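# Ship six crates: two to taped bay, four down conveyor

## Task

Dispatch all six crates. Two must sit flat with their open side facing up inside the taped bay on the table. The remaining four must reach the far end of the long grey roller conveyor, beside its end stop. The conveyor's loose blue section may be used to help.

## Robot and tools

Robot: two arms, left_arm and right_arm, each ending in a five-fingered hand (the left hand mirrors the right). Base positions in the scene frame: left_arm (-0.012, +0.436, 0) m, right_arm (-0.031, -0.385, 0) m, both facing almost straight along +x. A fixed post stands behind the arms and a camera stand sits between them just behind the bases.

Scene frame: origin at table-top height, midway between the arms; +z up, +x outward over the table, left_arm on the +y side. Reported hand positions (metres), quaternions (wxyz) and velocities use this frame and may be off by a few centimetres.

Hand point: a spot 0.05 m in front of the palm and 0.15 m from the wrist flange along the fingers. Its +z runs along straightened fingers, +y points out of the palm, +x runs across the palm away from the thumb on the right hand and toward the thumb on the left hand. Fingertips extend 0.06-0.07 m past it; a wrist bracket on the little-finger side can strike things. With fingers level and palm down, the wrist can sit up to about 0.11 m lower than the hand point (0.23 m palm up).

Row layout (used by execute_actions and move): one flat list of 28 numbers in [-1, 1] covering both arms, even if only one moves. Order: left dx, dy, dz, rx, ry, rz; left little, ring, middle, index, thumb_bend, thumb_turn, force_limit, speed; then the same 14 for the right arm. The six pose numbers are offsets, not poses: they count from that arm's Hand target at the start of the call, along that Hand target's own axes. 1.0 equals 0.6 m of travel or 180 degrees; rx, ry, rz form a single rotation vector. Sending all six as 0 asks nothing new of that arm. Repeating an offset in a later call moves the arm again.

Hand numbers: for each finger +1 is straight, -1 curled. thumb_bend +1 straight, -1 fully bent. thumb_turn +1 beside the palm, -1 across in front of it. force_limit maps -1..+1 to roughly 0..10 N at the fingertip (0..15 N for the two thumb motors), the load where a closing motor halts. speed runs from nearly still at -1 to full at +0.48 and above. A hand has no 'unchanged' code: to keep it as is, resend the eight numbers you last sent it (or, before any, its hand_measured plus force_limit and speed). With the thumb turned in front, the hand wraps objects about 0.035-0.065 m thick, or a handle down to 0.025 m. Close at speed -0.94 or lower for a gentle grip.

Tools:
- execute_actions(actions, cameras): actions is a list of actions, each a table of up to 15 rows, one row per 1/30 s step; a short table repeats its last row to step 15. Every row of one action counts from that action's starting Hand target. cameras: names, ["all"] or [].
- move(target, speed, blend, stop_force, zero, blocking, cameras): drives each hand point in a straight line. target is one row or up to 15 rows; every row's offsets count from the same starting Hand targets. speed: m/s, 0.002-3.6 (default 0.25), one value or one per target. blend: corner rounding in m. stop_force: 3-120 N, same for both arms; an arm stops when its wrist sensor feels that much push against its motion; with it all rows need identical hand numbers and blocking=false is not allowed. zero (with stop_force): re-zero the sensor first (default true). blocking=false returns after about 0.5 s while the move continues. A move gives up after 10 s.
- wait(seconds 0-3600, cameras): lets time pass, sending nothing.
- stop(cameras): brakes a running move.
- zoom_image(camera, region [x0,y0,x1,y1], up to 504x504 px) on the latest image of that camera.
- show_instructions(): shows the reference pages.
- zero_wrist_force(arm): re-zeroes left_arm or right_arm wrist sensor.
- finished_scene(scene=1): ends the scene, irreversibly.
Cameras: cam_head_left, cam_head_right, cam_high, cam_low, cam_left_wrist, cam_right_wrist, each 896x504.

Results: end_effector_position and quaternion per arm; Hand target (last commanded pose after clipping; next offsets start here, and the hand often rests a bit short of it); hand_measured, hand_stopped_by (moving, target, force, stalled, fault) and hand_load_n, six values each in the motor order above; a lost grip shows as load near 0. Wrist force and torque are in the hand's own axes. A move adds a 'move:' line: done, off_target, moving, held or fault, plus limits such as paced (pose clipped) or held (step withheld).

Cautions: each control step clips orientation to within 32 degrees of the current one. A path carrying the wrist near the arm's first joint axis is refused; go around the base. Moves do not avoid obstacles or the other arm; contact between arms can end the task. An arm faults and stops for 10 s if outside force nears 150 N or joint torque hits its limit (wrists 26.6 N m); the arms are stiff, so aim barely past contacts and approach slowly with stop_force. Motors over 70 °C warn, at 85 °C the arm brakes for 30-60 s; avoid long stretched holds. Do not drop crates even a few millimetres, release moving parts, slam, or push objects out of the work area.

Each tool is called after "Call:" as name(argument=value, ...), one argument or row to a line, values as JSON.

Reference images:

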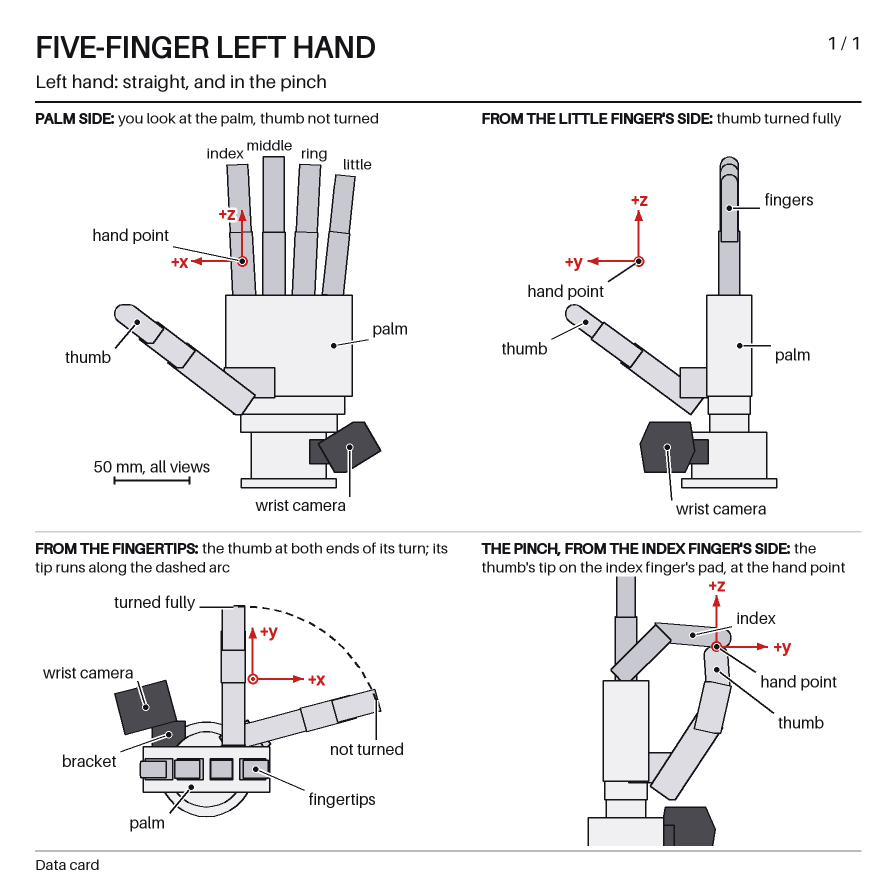

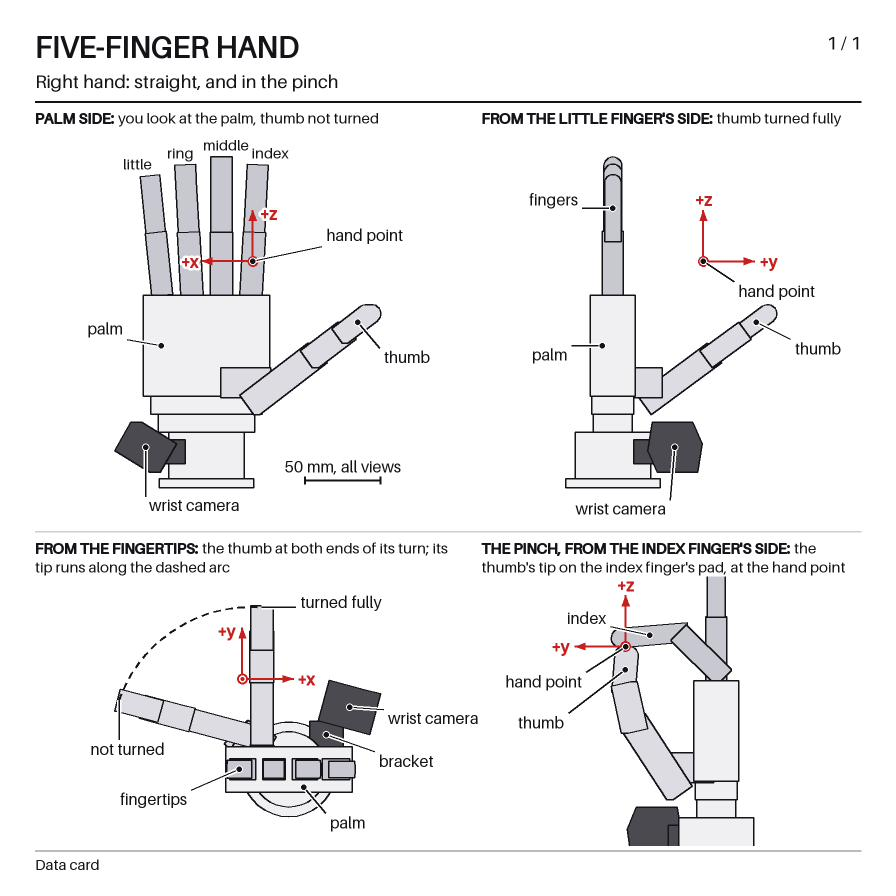

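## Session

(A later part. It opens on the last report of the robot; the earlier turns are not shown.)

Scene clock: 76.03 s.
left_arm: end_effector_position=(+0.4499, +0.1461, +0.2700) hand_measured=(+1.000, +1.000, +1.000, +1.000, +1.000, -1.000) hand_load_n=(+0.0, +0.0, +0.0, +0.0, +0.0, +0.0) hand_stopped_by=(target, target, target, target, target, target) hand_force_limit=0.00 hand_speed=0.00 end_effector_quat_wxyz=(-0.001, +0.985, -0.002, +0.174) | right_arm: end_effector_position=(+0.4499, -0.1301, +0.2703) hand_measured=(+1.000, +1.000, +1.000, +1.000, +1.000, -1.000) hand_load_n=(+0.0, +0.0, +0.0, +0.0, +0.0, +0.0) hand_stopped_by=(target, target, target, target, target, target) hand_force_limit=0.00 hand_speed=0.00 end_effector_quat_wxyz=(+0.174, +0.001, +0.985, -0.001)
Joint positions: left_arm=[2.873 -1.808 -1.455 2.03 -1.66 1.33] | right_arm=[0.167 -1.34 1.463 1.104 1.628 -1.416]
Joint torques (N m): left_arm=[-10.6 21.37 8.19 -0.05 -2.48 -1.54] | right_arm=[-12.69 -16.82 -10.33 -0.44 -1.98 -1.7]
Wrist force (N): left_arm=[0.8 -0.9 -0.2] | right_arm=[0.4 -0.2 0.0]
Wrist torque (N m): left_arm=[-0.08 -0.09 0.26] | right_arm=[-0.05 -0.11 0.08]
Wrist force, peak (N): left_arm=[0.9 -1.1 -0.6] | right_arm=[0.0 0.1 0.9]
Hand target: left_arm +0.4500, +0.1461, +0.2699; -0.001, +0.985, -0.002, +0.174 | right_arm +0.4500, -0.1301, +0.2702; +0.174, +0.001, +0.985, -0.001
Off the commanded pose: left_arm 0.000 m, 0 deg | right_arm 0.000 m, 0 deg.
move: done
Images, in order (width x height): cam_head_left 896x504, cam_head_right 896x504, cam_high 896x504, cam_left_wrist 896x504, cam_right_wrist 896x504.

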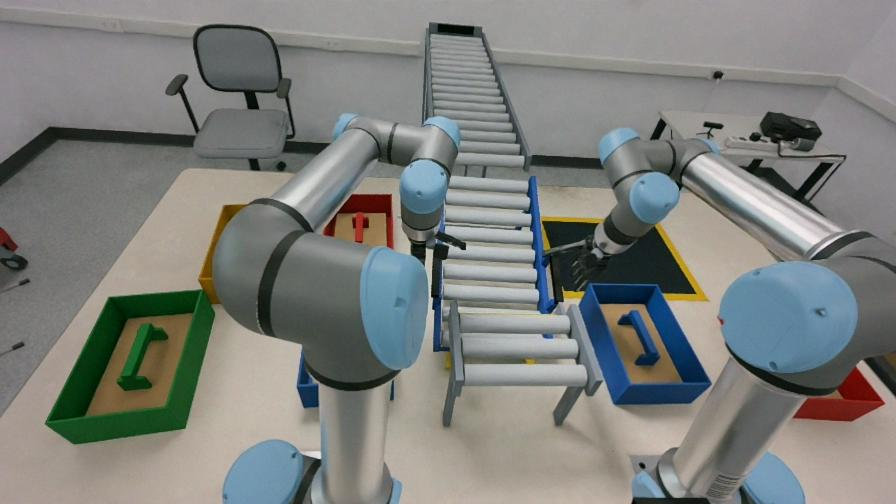

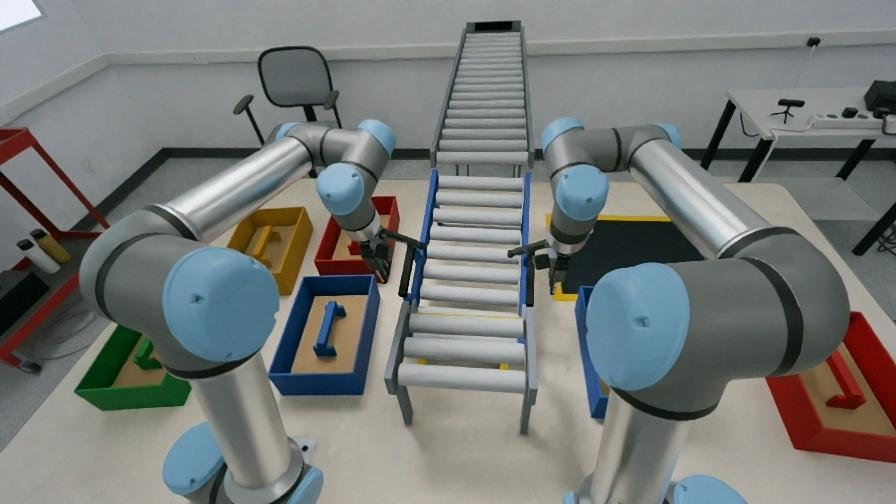

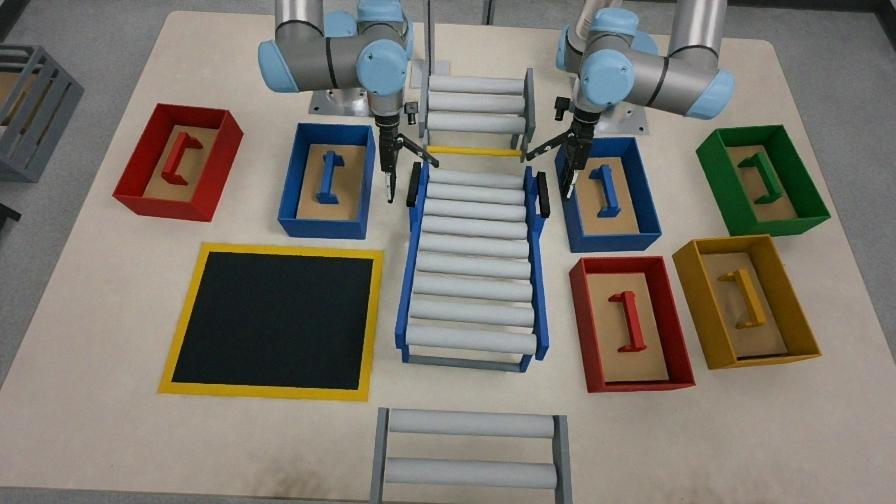

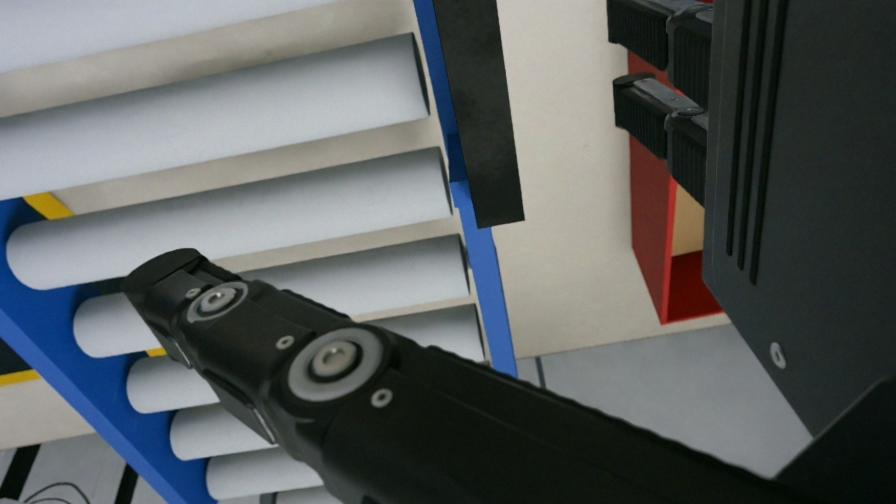

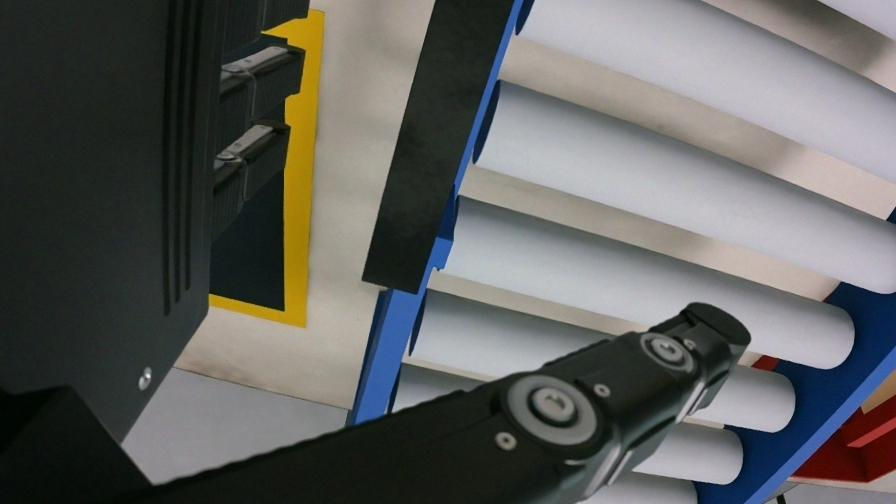

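Call:
move(
  target=[0,0,0.107,0,0,0, 1,1,1,1,1,-1,0,0, 0,0,0.107,0,0,0, 1,1,1,1,1,-1,0,0],
  cameras=["cam_high","cam_left_wrist","cam_right_wrist","cam_low"],
  speed=0.06,
  stop_force=8,
)

Call:
zoom_image(
  camera="cam_high",
  region=[340, 60, 620, 240],
)

Call:
zoom_image(
  camera="cam_low",
  region=[0, 0, 504, 300],
)

Scene clock: 80.53 s.
left_arm: end_effector_position=(+0.4719, +0.1462, +0.2096) hand_measured=(+1.000, +1.000, +1.000, +1.000, +1.000, -1.000) hand_load_n=(+0.0, +0.0, +0.0, +0.0, +0.0, -0.5) hand_stopped_by=(target, target, target, target, target, target) hand_force_limit=0.00 hand_speed=0.00 end_effector_quat_wxyz=(-0.001, +0.985, -0.002, +0.174) | right_arm: end_effector_position=(+0.4719, -0.1302, +0.2098) hand_measured=(+1.000, +1.000, +1.000, +1.000, +1.000, -1.000) hand_load_n=(+0.0, +0.0, +0.0, +0.0, +0.0, +0.0) hand_stopped_by=(target, target, target, target, target, target) hand_force_limit=0.00 hand_speed=0.00 end_effector_quat_wxyz=(+0.174, +0.001, +0.985, -0.001)
Joint positions: left_arm=[2.887 -1.879 -1.519 2.167 -1.655 1.343] | right_arm=[0.158 -1.266 1.523 0.968 1.625 -1.425]
Joint torques (N m): left_arm=[9.09 22.73 4.54 -0.19 2.41 1.95] | right_arm=[-12.73 -18.92 -9.53 -0.38 -2.07 -1.79]
Wrist force (N): left_arm=[0.5 -1.0 -0.2] | right_arm=[0.0 0.2 0.0]
Wrist torque (N m): left_arm=[-0.08 -0.06 0.12] | right_arm=[0.01 -0.05 0.06]
Wrist force, peak (N): left_arm=[0.9 -0.9 -0.1] | right_arm=[0.5 0.2 0.4]
Hand target: left_arm +0.4719, +0.1462, +0.2096; -0.001, +0.985, -0.002, +0.174 | right_arm +0.4719, -0.1302, +0.2098; +0.174, +0.001, +0.985, -0.001
Off the commanded pose: left_arm 0.000 m, 0 deg | right_arm 0.000 m, 0 deg.
move: done
Images, in order (width x height): cam_high 896x504, cam_low 896x504, cam_left_wrist 896x504, cam_right_wrist 896x504.

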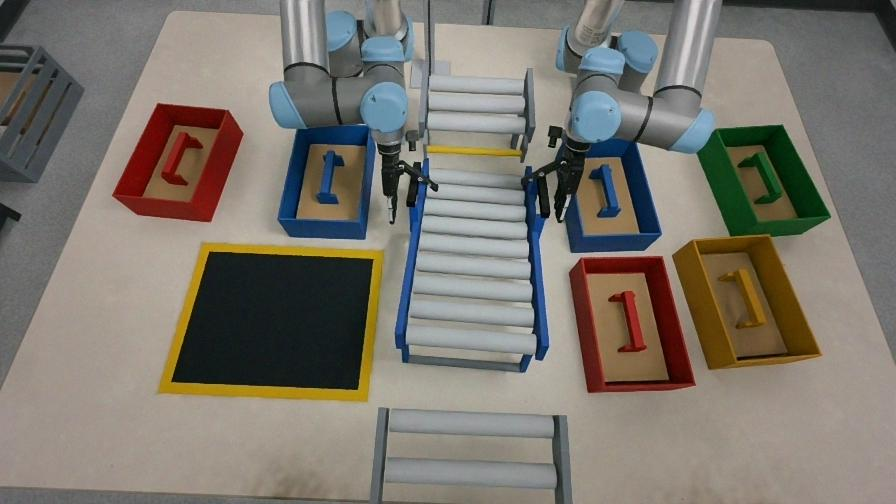

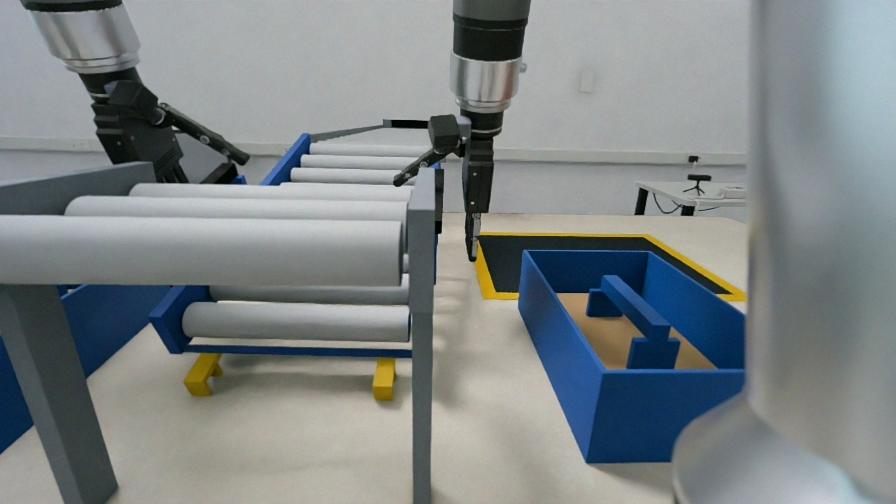

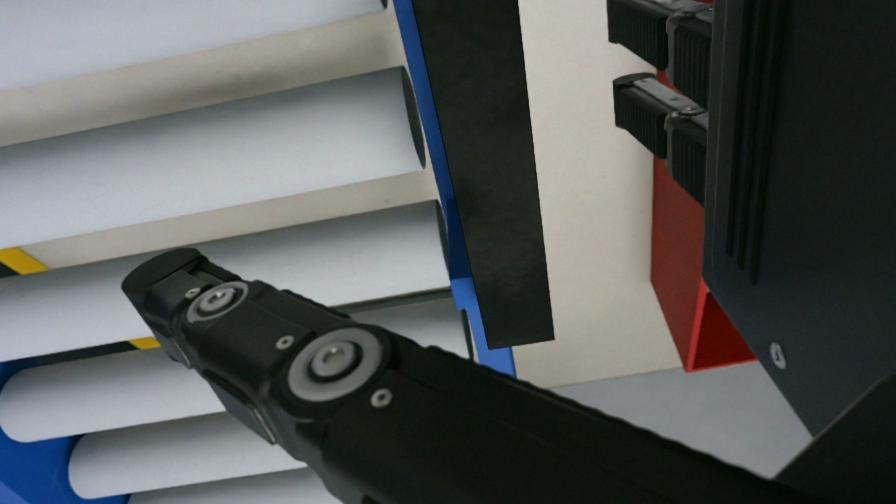

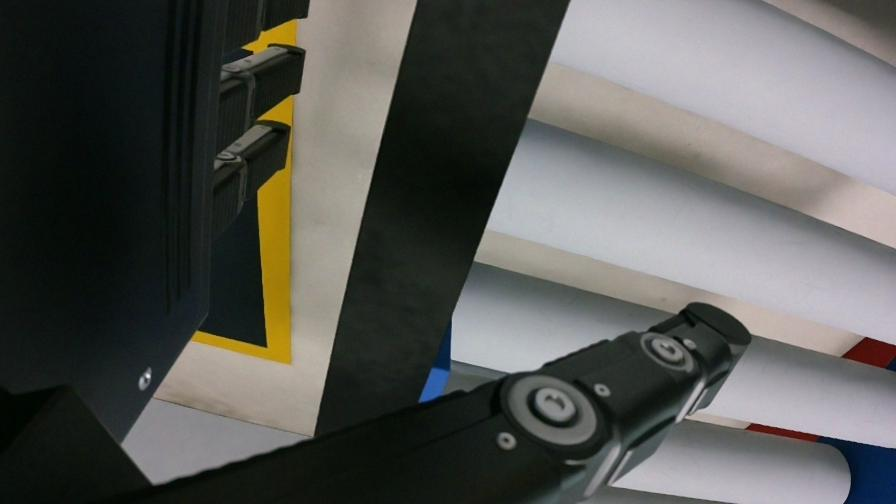

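Scaled by 1.800 from the camera's image (finer frame: 1280x720).

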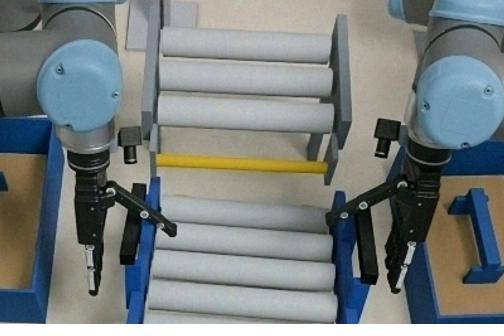

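Scaled by 1.000.

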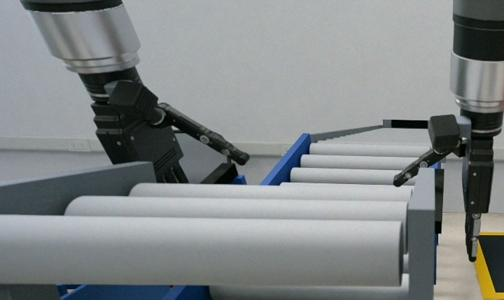

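Call:
move(
  target=[0,0,0,0,0,0, 0.1,0.1,0.1,0.1,0.4,-1,-0.2,-0.5, 0,0,0,0,0,0, 0.1,0.1,0.1,0.1,0.4,-1,-0.2,-0.5],
  cameras=["cam_left_wrist","cam_right_wrist"],
)

Call:
move(
  target=[0,0,0,0,0,0, -0.6,-0.6,-0.6,-0.6,0,-1,-0.2,-0.8, 0,0,0,0,0,0, -0.6,-0.6,-0.6,-0.6,0,-1,-0.2,-0.8],
  cameras=["cam_left_wrist","cam_right_wrist"],
)

Scene clock: 83.37 s.
left_arm: end_effector_position=(+0.4719, +0.1462, +0.2095) hand_measured=(+0.104, +0.132, +0.132, +0.178, +0.400, -1.000) hand_load_n=(+4.0, +4.0, +9.5, +3.5, +0.0, +0.0) hand_stopped_by=(force, force, force, force, target, target) hand_force_limit=-0.20 hand_speed=-0.50 end_effector_quat_wxyz=(-0.001, +0.985, -0.002, +0.174) | right_arm: end_effector_position=(+0.4719, -0.1302, +0.2098) hand_measured=(+1.000, +0.224, +0.316, +0.270, +0.400, -1.000) hand_load_n=(+0.0, +6.5, +8.0, +4.5, +0.0, +0.0) hand_stopped_by=(fault, force, force, force, target, target) hand_force_limit=-0.20 hand_speed=-0.50 end_effector_quat_wxyz=(+0.174, +0.001, +0.985, -0.001)
Joint positions: left_arm=[2.887 -1.879 -1.519 2.167 -1.655 1.343] | right_arm=[0.158 -1.266 1.523 0.968 1.625 -1.425]
Joint torques (N m): left_arm=[-6.32 47.56 32.72 -3.34 1.85 1.23] | right_arm=[3.86 -32.12 -20.69 -0.05 -4.23 -1.56]
Wrist force (N): left_arm=[-5.6 -13.7 22.6] | right_arm=[4.2 -14.9 7.1]
Wrist torque (N m): left_arm=[-0.82 0.65 0.37] | right_arm=[0.00 -0.17 -0.20]
Wrist force, peak (N): left_arm=[-5.6 -13.7 23.0] | right_arm=[4.3 -15.4 7.4]
Hand target: left_arm +0.4719, +0.1462, +0.2096; -0.001, +0.985, -0.002, +0.174 | right_arm +0.4719, -0.1302, +0.2098; +0.174, +0.001, +0.985, -0.001
Off the commanded pose: left_arm 0.000 m, 0 deg | right_arm 0.000 m, 0 deg.
move: done

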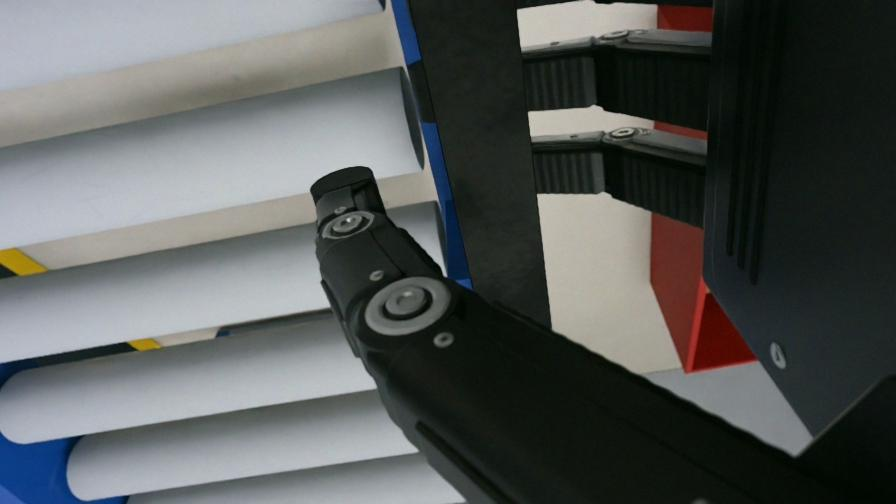

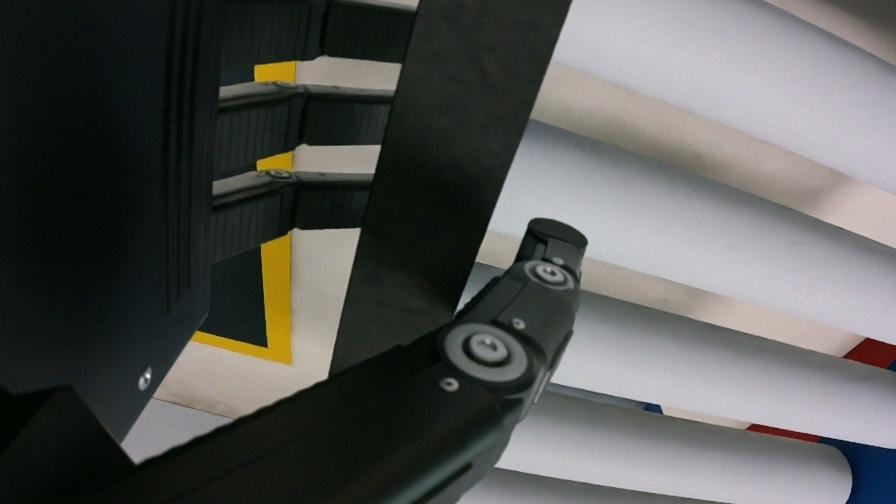

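Scene clock: 85.03 s.
left_arm: end_effector_position=(+0.4720, +0.1462, +0.2096) hand_measured=(+0.104, +0.116, +0.132, +0.162, +0.002, -1.000) hand_load_n=(+3.0, +5.0, +7.5, +5.0, +1.5, +0.0) hand_stopped_by=(force, force, force, force, target, target) hand_force_limit=-0.20 hand_speed=-0.80 end_effector_quat_wxyz=(-0.001, +0.985, -0.002, +0.174) | right_arm: end_effector_position=(+0.4719, -0.1302, +0.2098) hand_measured=(+1.000, +0.224, +0.316, +0.270, +0.168, -1.000) hand_load_n=(+0.0, +6.5, +8.5, +5.5, +6.5, +0.0) hand_stopped_by=(fault, force, force, force, force, target) hand_force_limit=-0.20 hand_speed=-0.80 end_effector_quat_wxyz=(+0.174, +0.001, +0.985, -0.001)
Joint positions: left_arm=[2.887 -1.879 -1.519 2.167 -1.655 1.343] | right_arm=[0.158 -1.266 1.523 0.968 1.625 -1.425]
Joint torques (N m): left_arm=[-14.82 46.44 35.62 -3.51 0.84 -0.84] | right_arm=[15.91 -36.48 -27.33 0.75 -3.04 -1.12]
Wrist force (N): left_arm=[-3.8 -9.6 22.8] | right_arm=[6.1 -11.8 0.9]
Wrist torque (N m): left_arm=[-0.58 0.54 0.30] | right_arm=[0.73 -0.10 -0.15]
Wrist force, peak (N): left_arm=[-4.2 -13.8 26.2] | right_arm=[5.1 -18.0 5.3]
Hand target: left_arm +0.4719, +0.1462, +0.2096; -0.001, +0.985, -0.002, +0.174 | right_arm +0.4719, -0.1302, +0.2098; +0.174, +0.001, +0.985, -0.001
Off the commanded pose: left_arm 0.000 m, 0 deg | right_arm 0.000 m, 0 deg.
move: done

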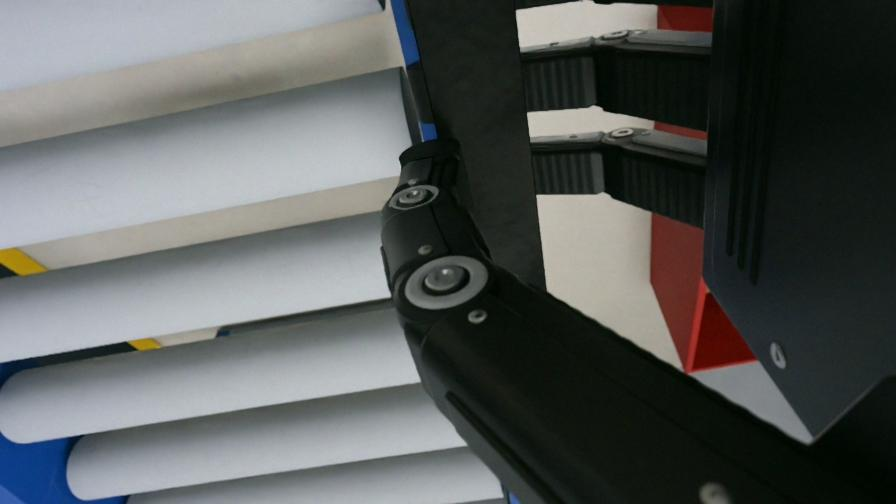

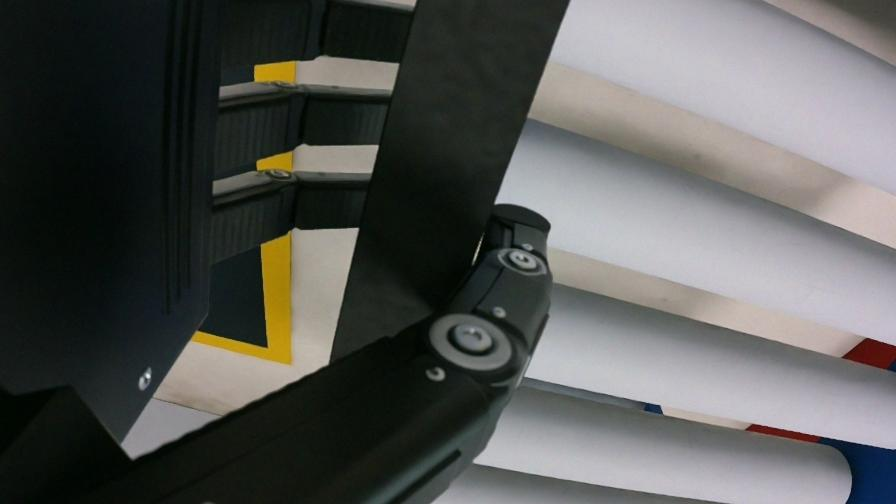

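Call:
move(
  target=[0.031,0,-0.015,0,-0.0139,0, -0.6,-0.6,-0.6,-0.6,0,-1,-0.2,-0.8, -0.031,0,-0.015,0,0.0139,0, -0.6,-0.6,-0.6,-0.6,0,-1,-0.2,-0.8],
  cameras=["cam_high","cam_left_wrist","cam_right_wrist","cam_low"],
  speed=0.03,
)

Scene clock: 95.47 s.
left_arm: end_effector_position=(+0.4863, +0.1461, +0.2244) hand_measured=(+0.104, +0.116, +0.132, +0.162, +0.002, -1.000) hand_load_n=(+7.5, +6.5, +5.5, +0.5, +1.0, +0.0) hand_stopped_by=(force, force, force, force, target, target) hand_force_limit=-0.20 hand_speed=-0.80 end_effector_quat_wxyz=(-0.001, +0.988, -0.002, +0.152) | right_arm: end_effector_position=(+0.4863, -0.1302, +0.2246) hand_measured=(+1.000, +0.224, +0.316, +0.268, +0.166, -1.000) hand_load_n=(+0.0, +0.0, +9.0, +0.5, +0.0, +0.0) hand_stopped_by=(fault, force, force, force, force, target) hand_force_limit=-0.20 hand_speed=-0.80 end_effector_quat_wxyz=(+0.152, +0.001, +0.988, -0.001)
Joint positions: left_arm=[2.9 -1.924 -1.417 2.068 -1.641 1.352] | right_arm=[0.15 -1.218 1.418 1.068 1.616 -1.431]
Joint torques (N m): left_arm=[7.22 36.16 42.9 -3.73 4.1 1.86] | right_arm=[-12.38 -25.99 -32.72 1.17 -3.15 -1.37]
Wrist force (N): left_arm=[-7.0 -5.0 24.5] | right_arm=[9.4 -3.4 5.7]
Wrist torque (N m): left_arm=[-0.65 0.90 0.27] | right_arm=[0.12 0.09 0.15]
Wrist force, peak (N): left_arm=[-10.4 -13.3 24.6] | right_arm=[12.3 -10.1 7.0]
Hand target: left_arm +0.4863, +0.1461, +0.2244; -0.001, +0.988, -0.002, +0.152 | right_arm +0.4863, -0.1302, +0.2246; +0.152, +0.001, +0.988, -0.001
Off the commanded pose: left_arm 0.000 m, 0 deg | right_arm 0.000 m, 0 deg.
move: done
Images, in order (width x height): cam_high 896x504, cam_low 896x504, cam_left_wrist 896x504, cam_right_wrist 896x504.

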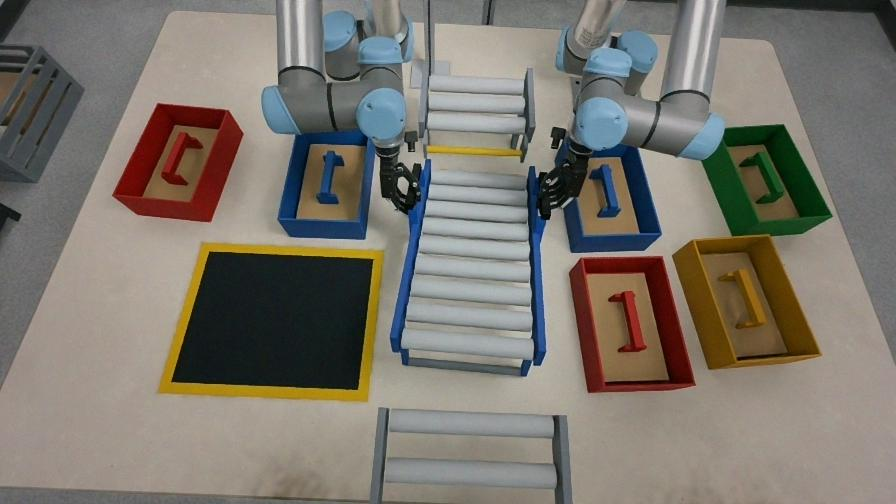

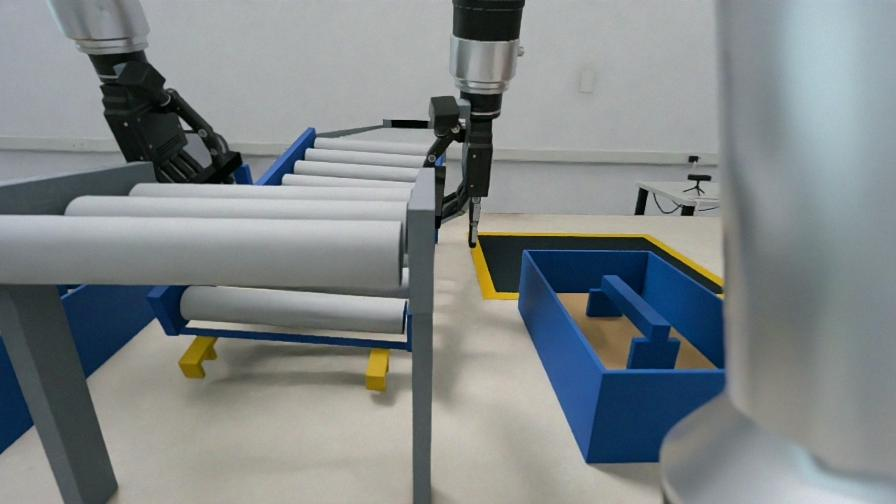

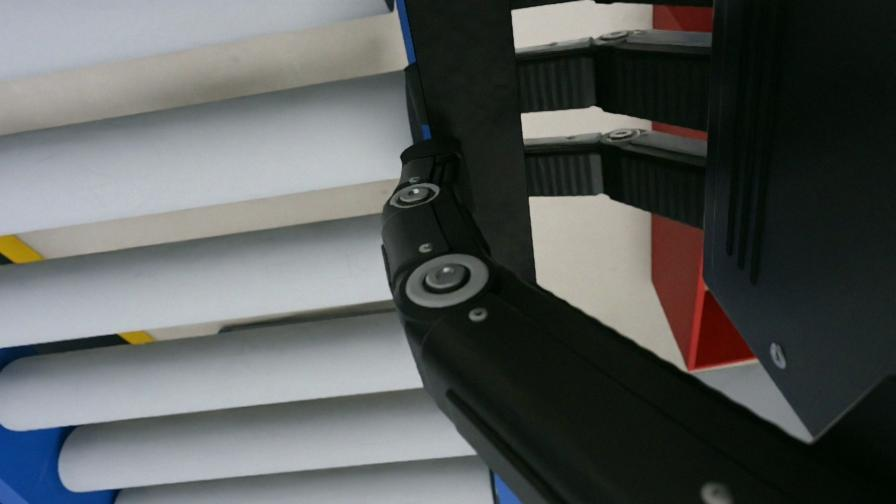

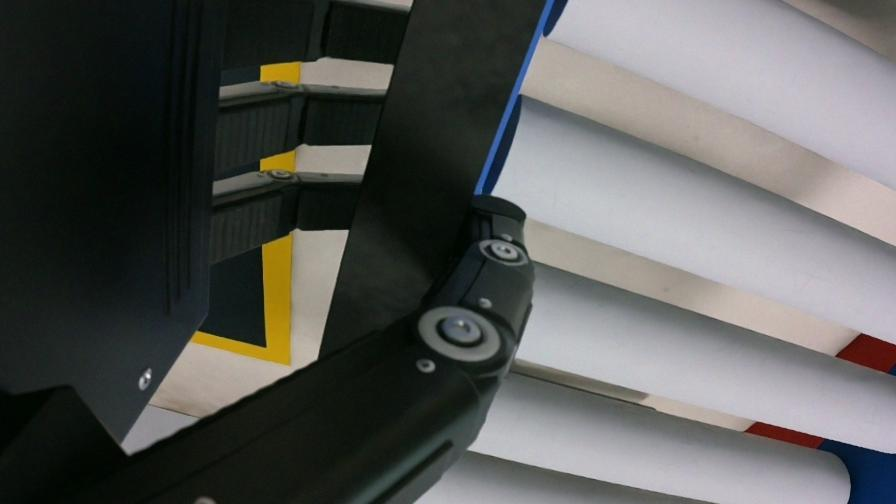

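Call:
move(
  target=[0,0,0,0,0,0, -0.6,-0.6,-0.6,-0.6,-0.3,-1,-0.2,-0.85, 0,0,0,0,0,0, -0.6,-0.7,-0.7,-0.7,-0.3,-1,0.3,-0.85],
  cameras=["cam_high","cam_left_wrist","cam_right_wrist"],
  speed=0.03,
)

Call:
zoom_image(
  camera="cam_high",
  region=[340, 60, 620, 240],
)

Scene clock: 98.70 s.
left_arm: end_effector_position=(+0.4863, +0.1461, +0.2244) hand_measured=(+0.104, +0.116, +0.132, +0.162, -0.072, -1.000) hand_load_n=(+9.0, +7.0, +6.0, +0.5, +6.5, +0.0) hand_stopped_by=(force, force, force, force, force, target) hand_force_limit=-0.20 hand_speed=-0.85 end_effector_quat_wxyz=(-0.001, +0.988, -0.002, +0.152) | right_arm: end_effector_position=(+0.4863, -0.1302, +0.2246) hand_measured=(+1.000, -0.302, +0.316, -0.284, +0.016, -1.000) hand_load_n=(+0.0, +6.5, +8.5, +7.0, +10.0, -0.5) hand_stopped_by=(fault, force, force, force, force, target) hand_force_limit=0.30 hand_speed=-0.85 end_effector_quat_wxyz=(+0.152, +0.001, +0.988, -0.001)
Joint positions: left_arm=[2.9 -1.924 -1.416 2.068 -1.641 1.352] | right_arm=[0.15 -1.218 1.418 1.069 1.616 -1.431]
Joint torques (N m): left_arm=[1.01 38.31 39.26 -2.65 1.1 0.92] | right_arm=[-6.22 -27.77 -29.01 0.47 1.35 -1.03]
Wrist force (N): left_arm=[-8.3 -0.9 22.5] | right_arm=[4.2 0.1 10.0]
Wrist torque (N m): left_arm=[-0.57 1.00 0.21] | right_arm=[0.29 -0.13 0.13]
Wrist force, peak (N): left_arm=[-5.7 -5.8 26.1] | right_arm=[10.0 -6.4 5.1]
Hand target: left_arm +0.4863, +0.1461, +0.2244; -0.001, +0.988, -0.002, +0.152 | right_arm +0.4863, -0.1302, +0.2246; +0.152, +0.001, +0.988, -0.001
Off the commanded pose: left_arm 0.000 m, 0 deg | right_arm 0.000 m, 0 deg.
move: done

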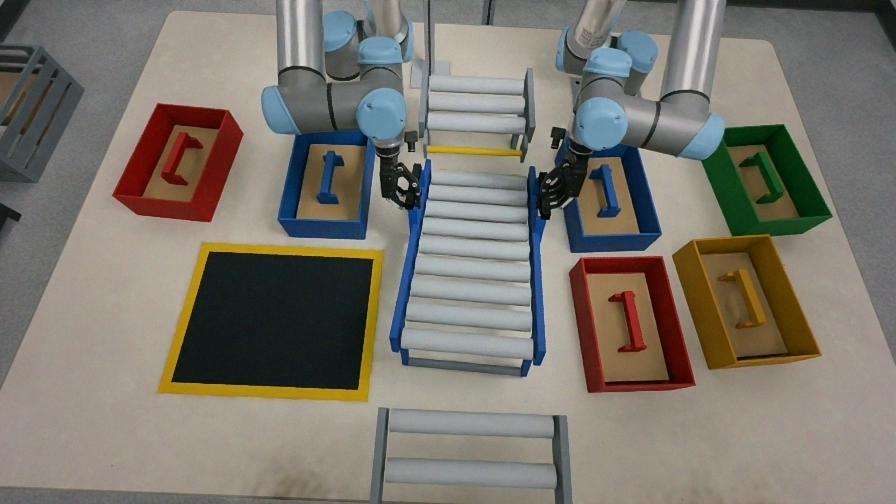

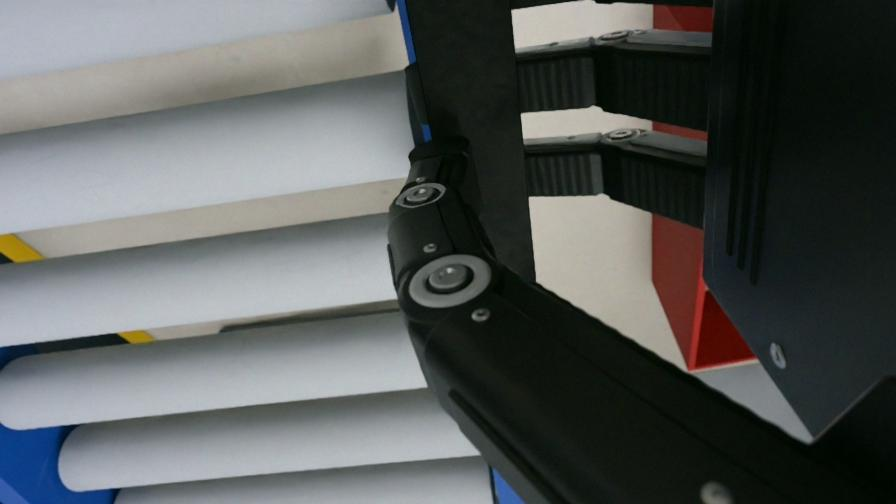

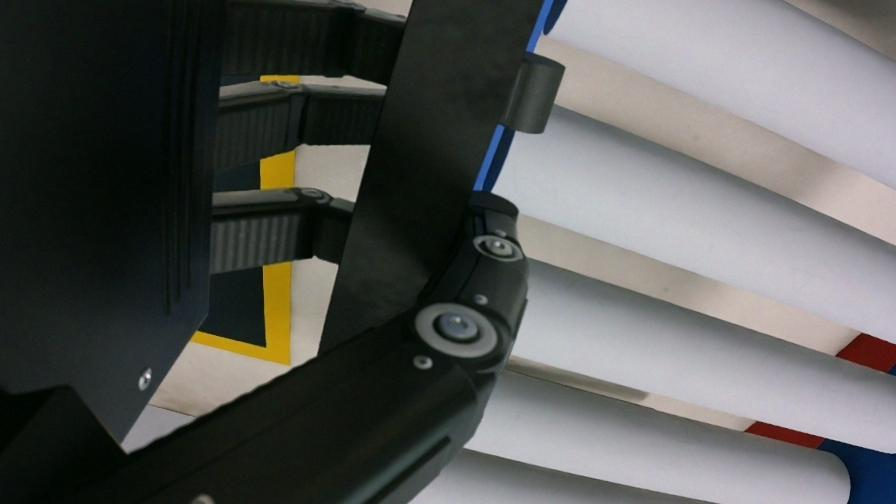

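Scaled by 1.800 from the camera's image (finer frame: 1280x720).

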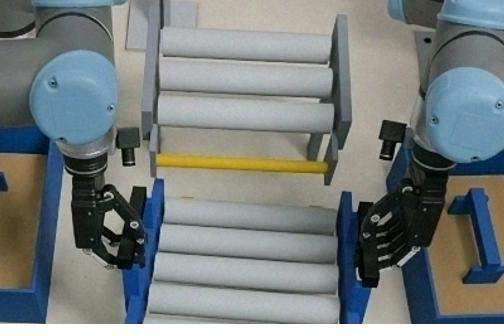

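Call:
move(
  target=[0.068,0,-0.0278,0,-0.0278,0, -0.6,-0.6,-0.6,-0.6,-0.3,-1,-0.2,-0.85, -0.068,0,-0.0278,0,0.0278,0, -0.6,-0.7,-0.7,-0.7,-0.3,-1,0.3,-0.85],
  cameras=["cam_high","cam_low","cam_head_right"],
  speed=0.03,
)

Call:
zoom_image(
  camera="cam_high",
  region=[340, 60, 620, 240],
)

Scene clock: 102.37 s.
left_arm: end_effector_position=(+0.5202, +0.1459, +0.2526) hand_measured=(+0.104, +0.116, +0.132, +0.162, -0.072, -1.000) hand_load_n=(+9.0, +7.0, +6.5, +1.0, +6.5, +0.0) hand_stopped_by=(force, force, force, force, force, target) hand_force_limit=-0.20 hand_speed=-0.85 end_effector_quat_wxyz=(-0.001, +0.994, -0.001, +0.109) | right_arm: end_effector_position=(+0.5202, -0.1302, +0.2528) hand_measured=(+1.000, -0.302, +0.316, -0.284, +0.016, -1.000) hand_load_n=(+0.0, +6.0, +8.5, +6.5, +10.0, -1.0) hand_stopped_by=(fault, force, force, force, force, target) hand_force_limit=0.30 hand_speed=-0.85 end_effector_quat_wxyz=(+0.109, +0.001, +0.994, -0.001) end_effector_velocity=(-0.001, +0.000, +0.000) end_effector_angular_velocity=(-0.001, +0.004, +0.002)
Joint positions: left_arm=[2.925 -2.04 -1.177 1.86 -1.617 1.372] | right_arm=[0.133 -1.097 1.172 1.28 1.6 -1.443]
Joint velocities: left_arm=[within noise] | right_arm=[0.001 0.002 -0.003 0.005 0.001 -0.001]
Joint torques (N m): left_arm=[6.81 42.52 42.07 -4.51 4.01 1.54] | right_arm=[-11.88 -30.04 -31.38 2.52 -3.37 -1.32]
Wrist force (N): left_arm=[-5.8 -5.5 23.3] | right_arm=[7.0 -4.1 6.4]
Wrist torque (N m): left_arm=[-0.77 0.90 0.48] | right_arm=[0.28 0.03 0.06]
Wrist force, peak (N): left_arm=[-6.0 -5.5 23.4] | right_arm=[4.3 0.7 10.4]
Hand target: left_arm +0.5202, +0.1459, +0.2526; -0.001, +0.994, -0.001, +0.109 | right_arm +0.5202, -0.1302, +0.2528; +0.109, +0.001, +0.994, -0.001
Off the commanded pose: left_arm 0.000 m, 0 deg | right_arm 0.000 m, 0 deg.
move: done
Images, in order (width x height): cam_head_right 896x504, cam_high 896x504, cam_low 896x504.

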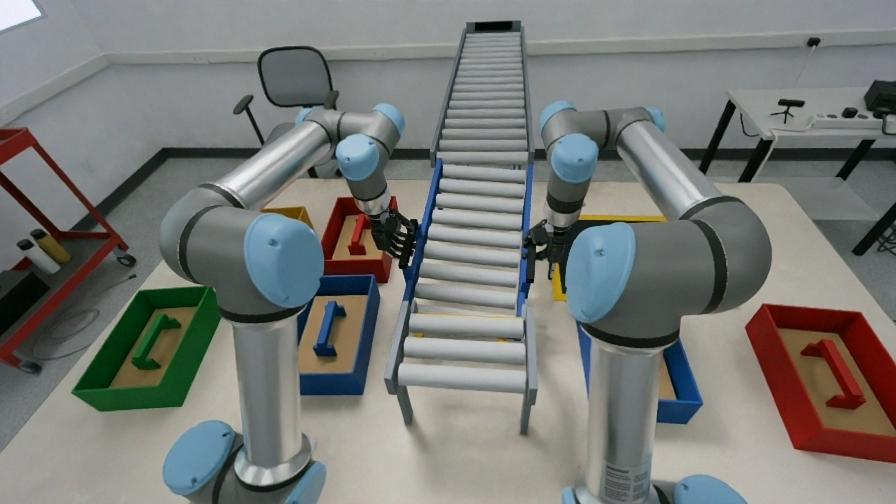

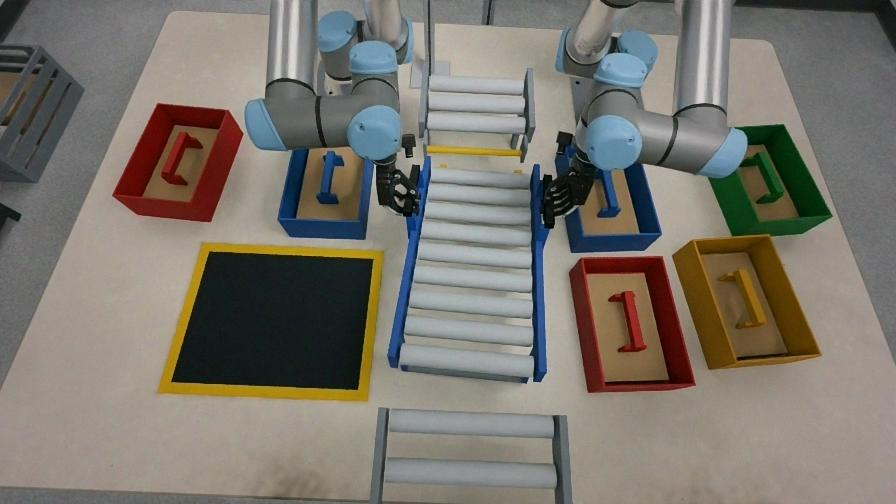

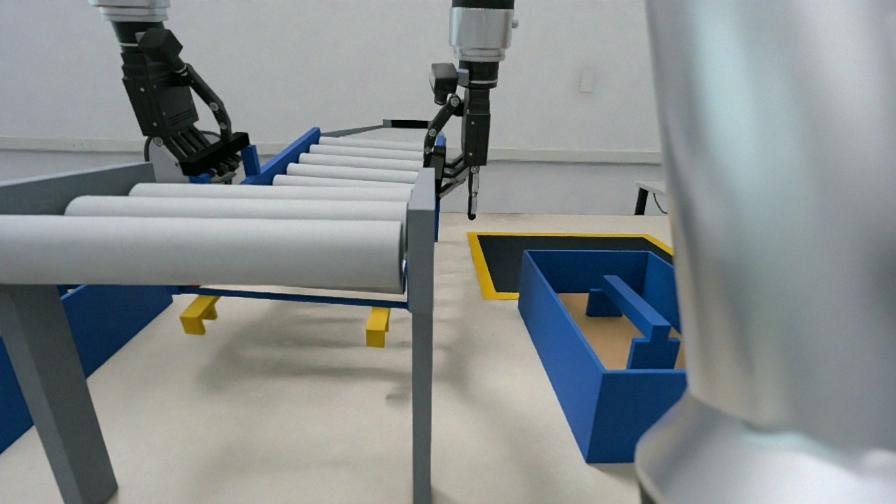

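Scaled by 1.800 from the camera's image (finer frame: 1280x720).

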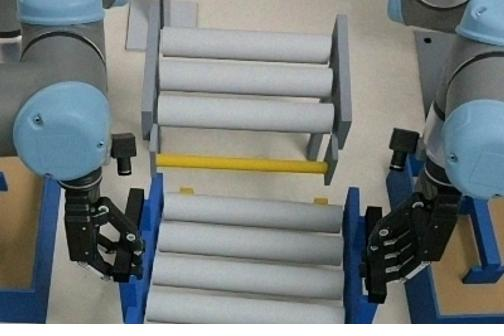

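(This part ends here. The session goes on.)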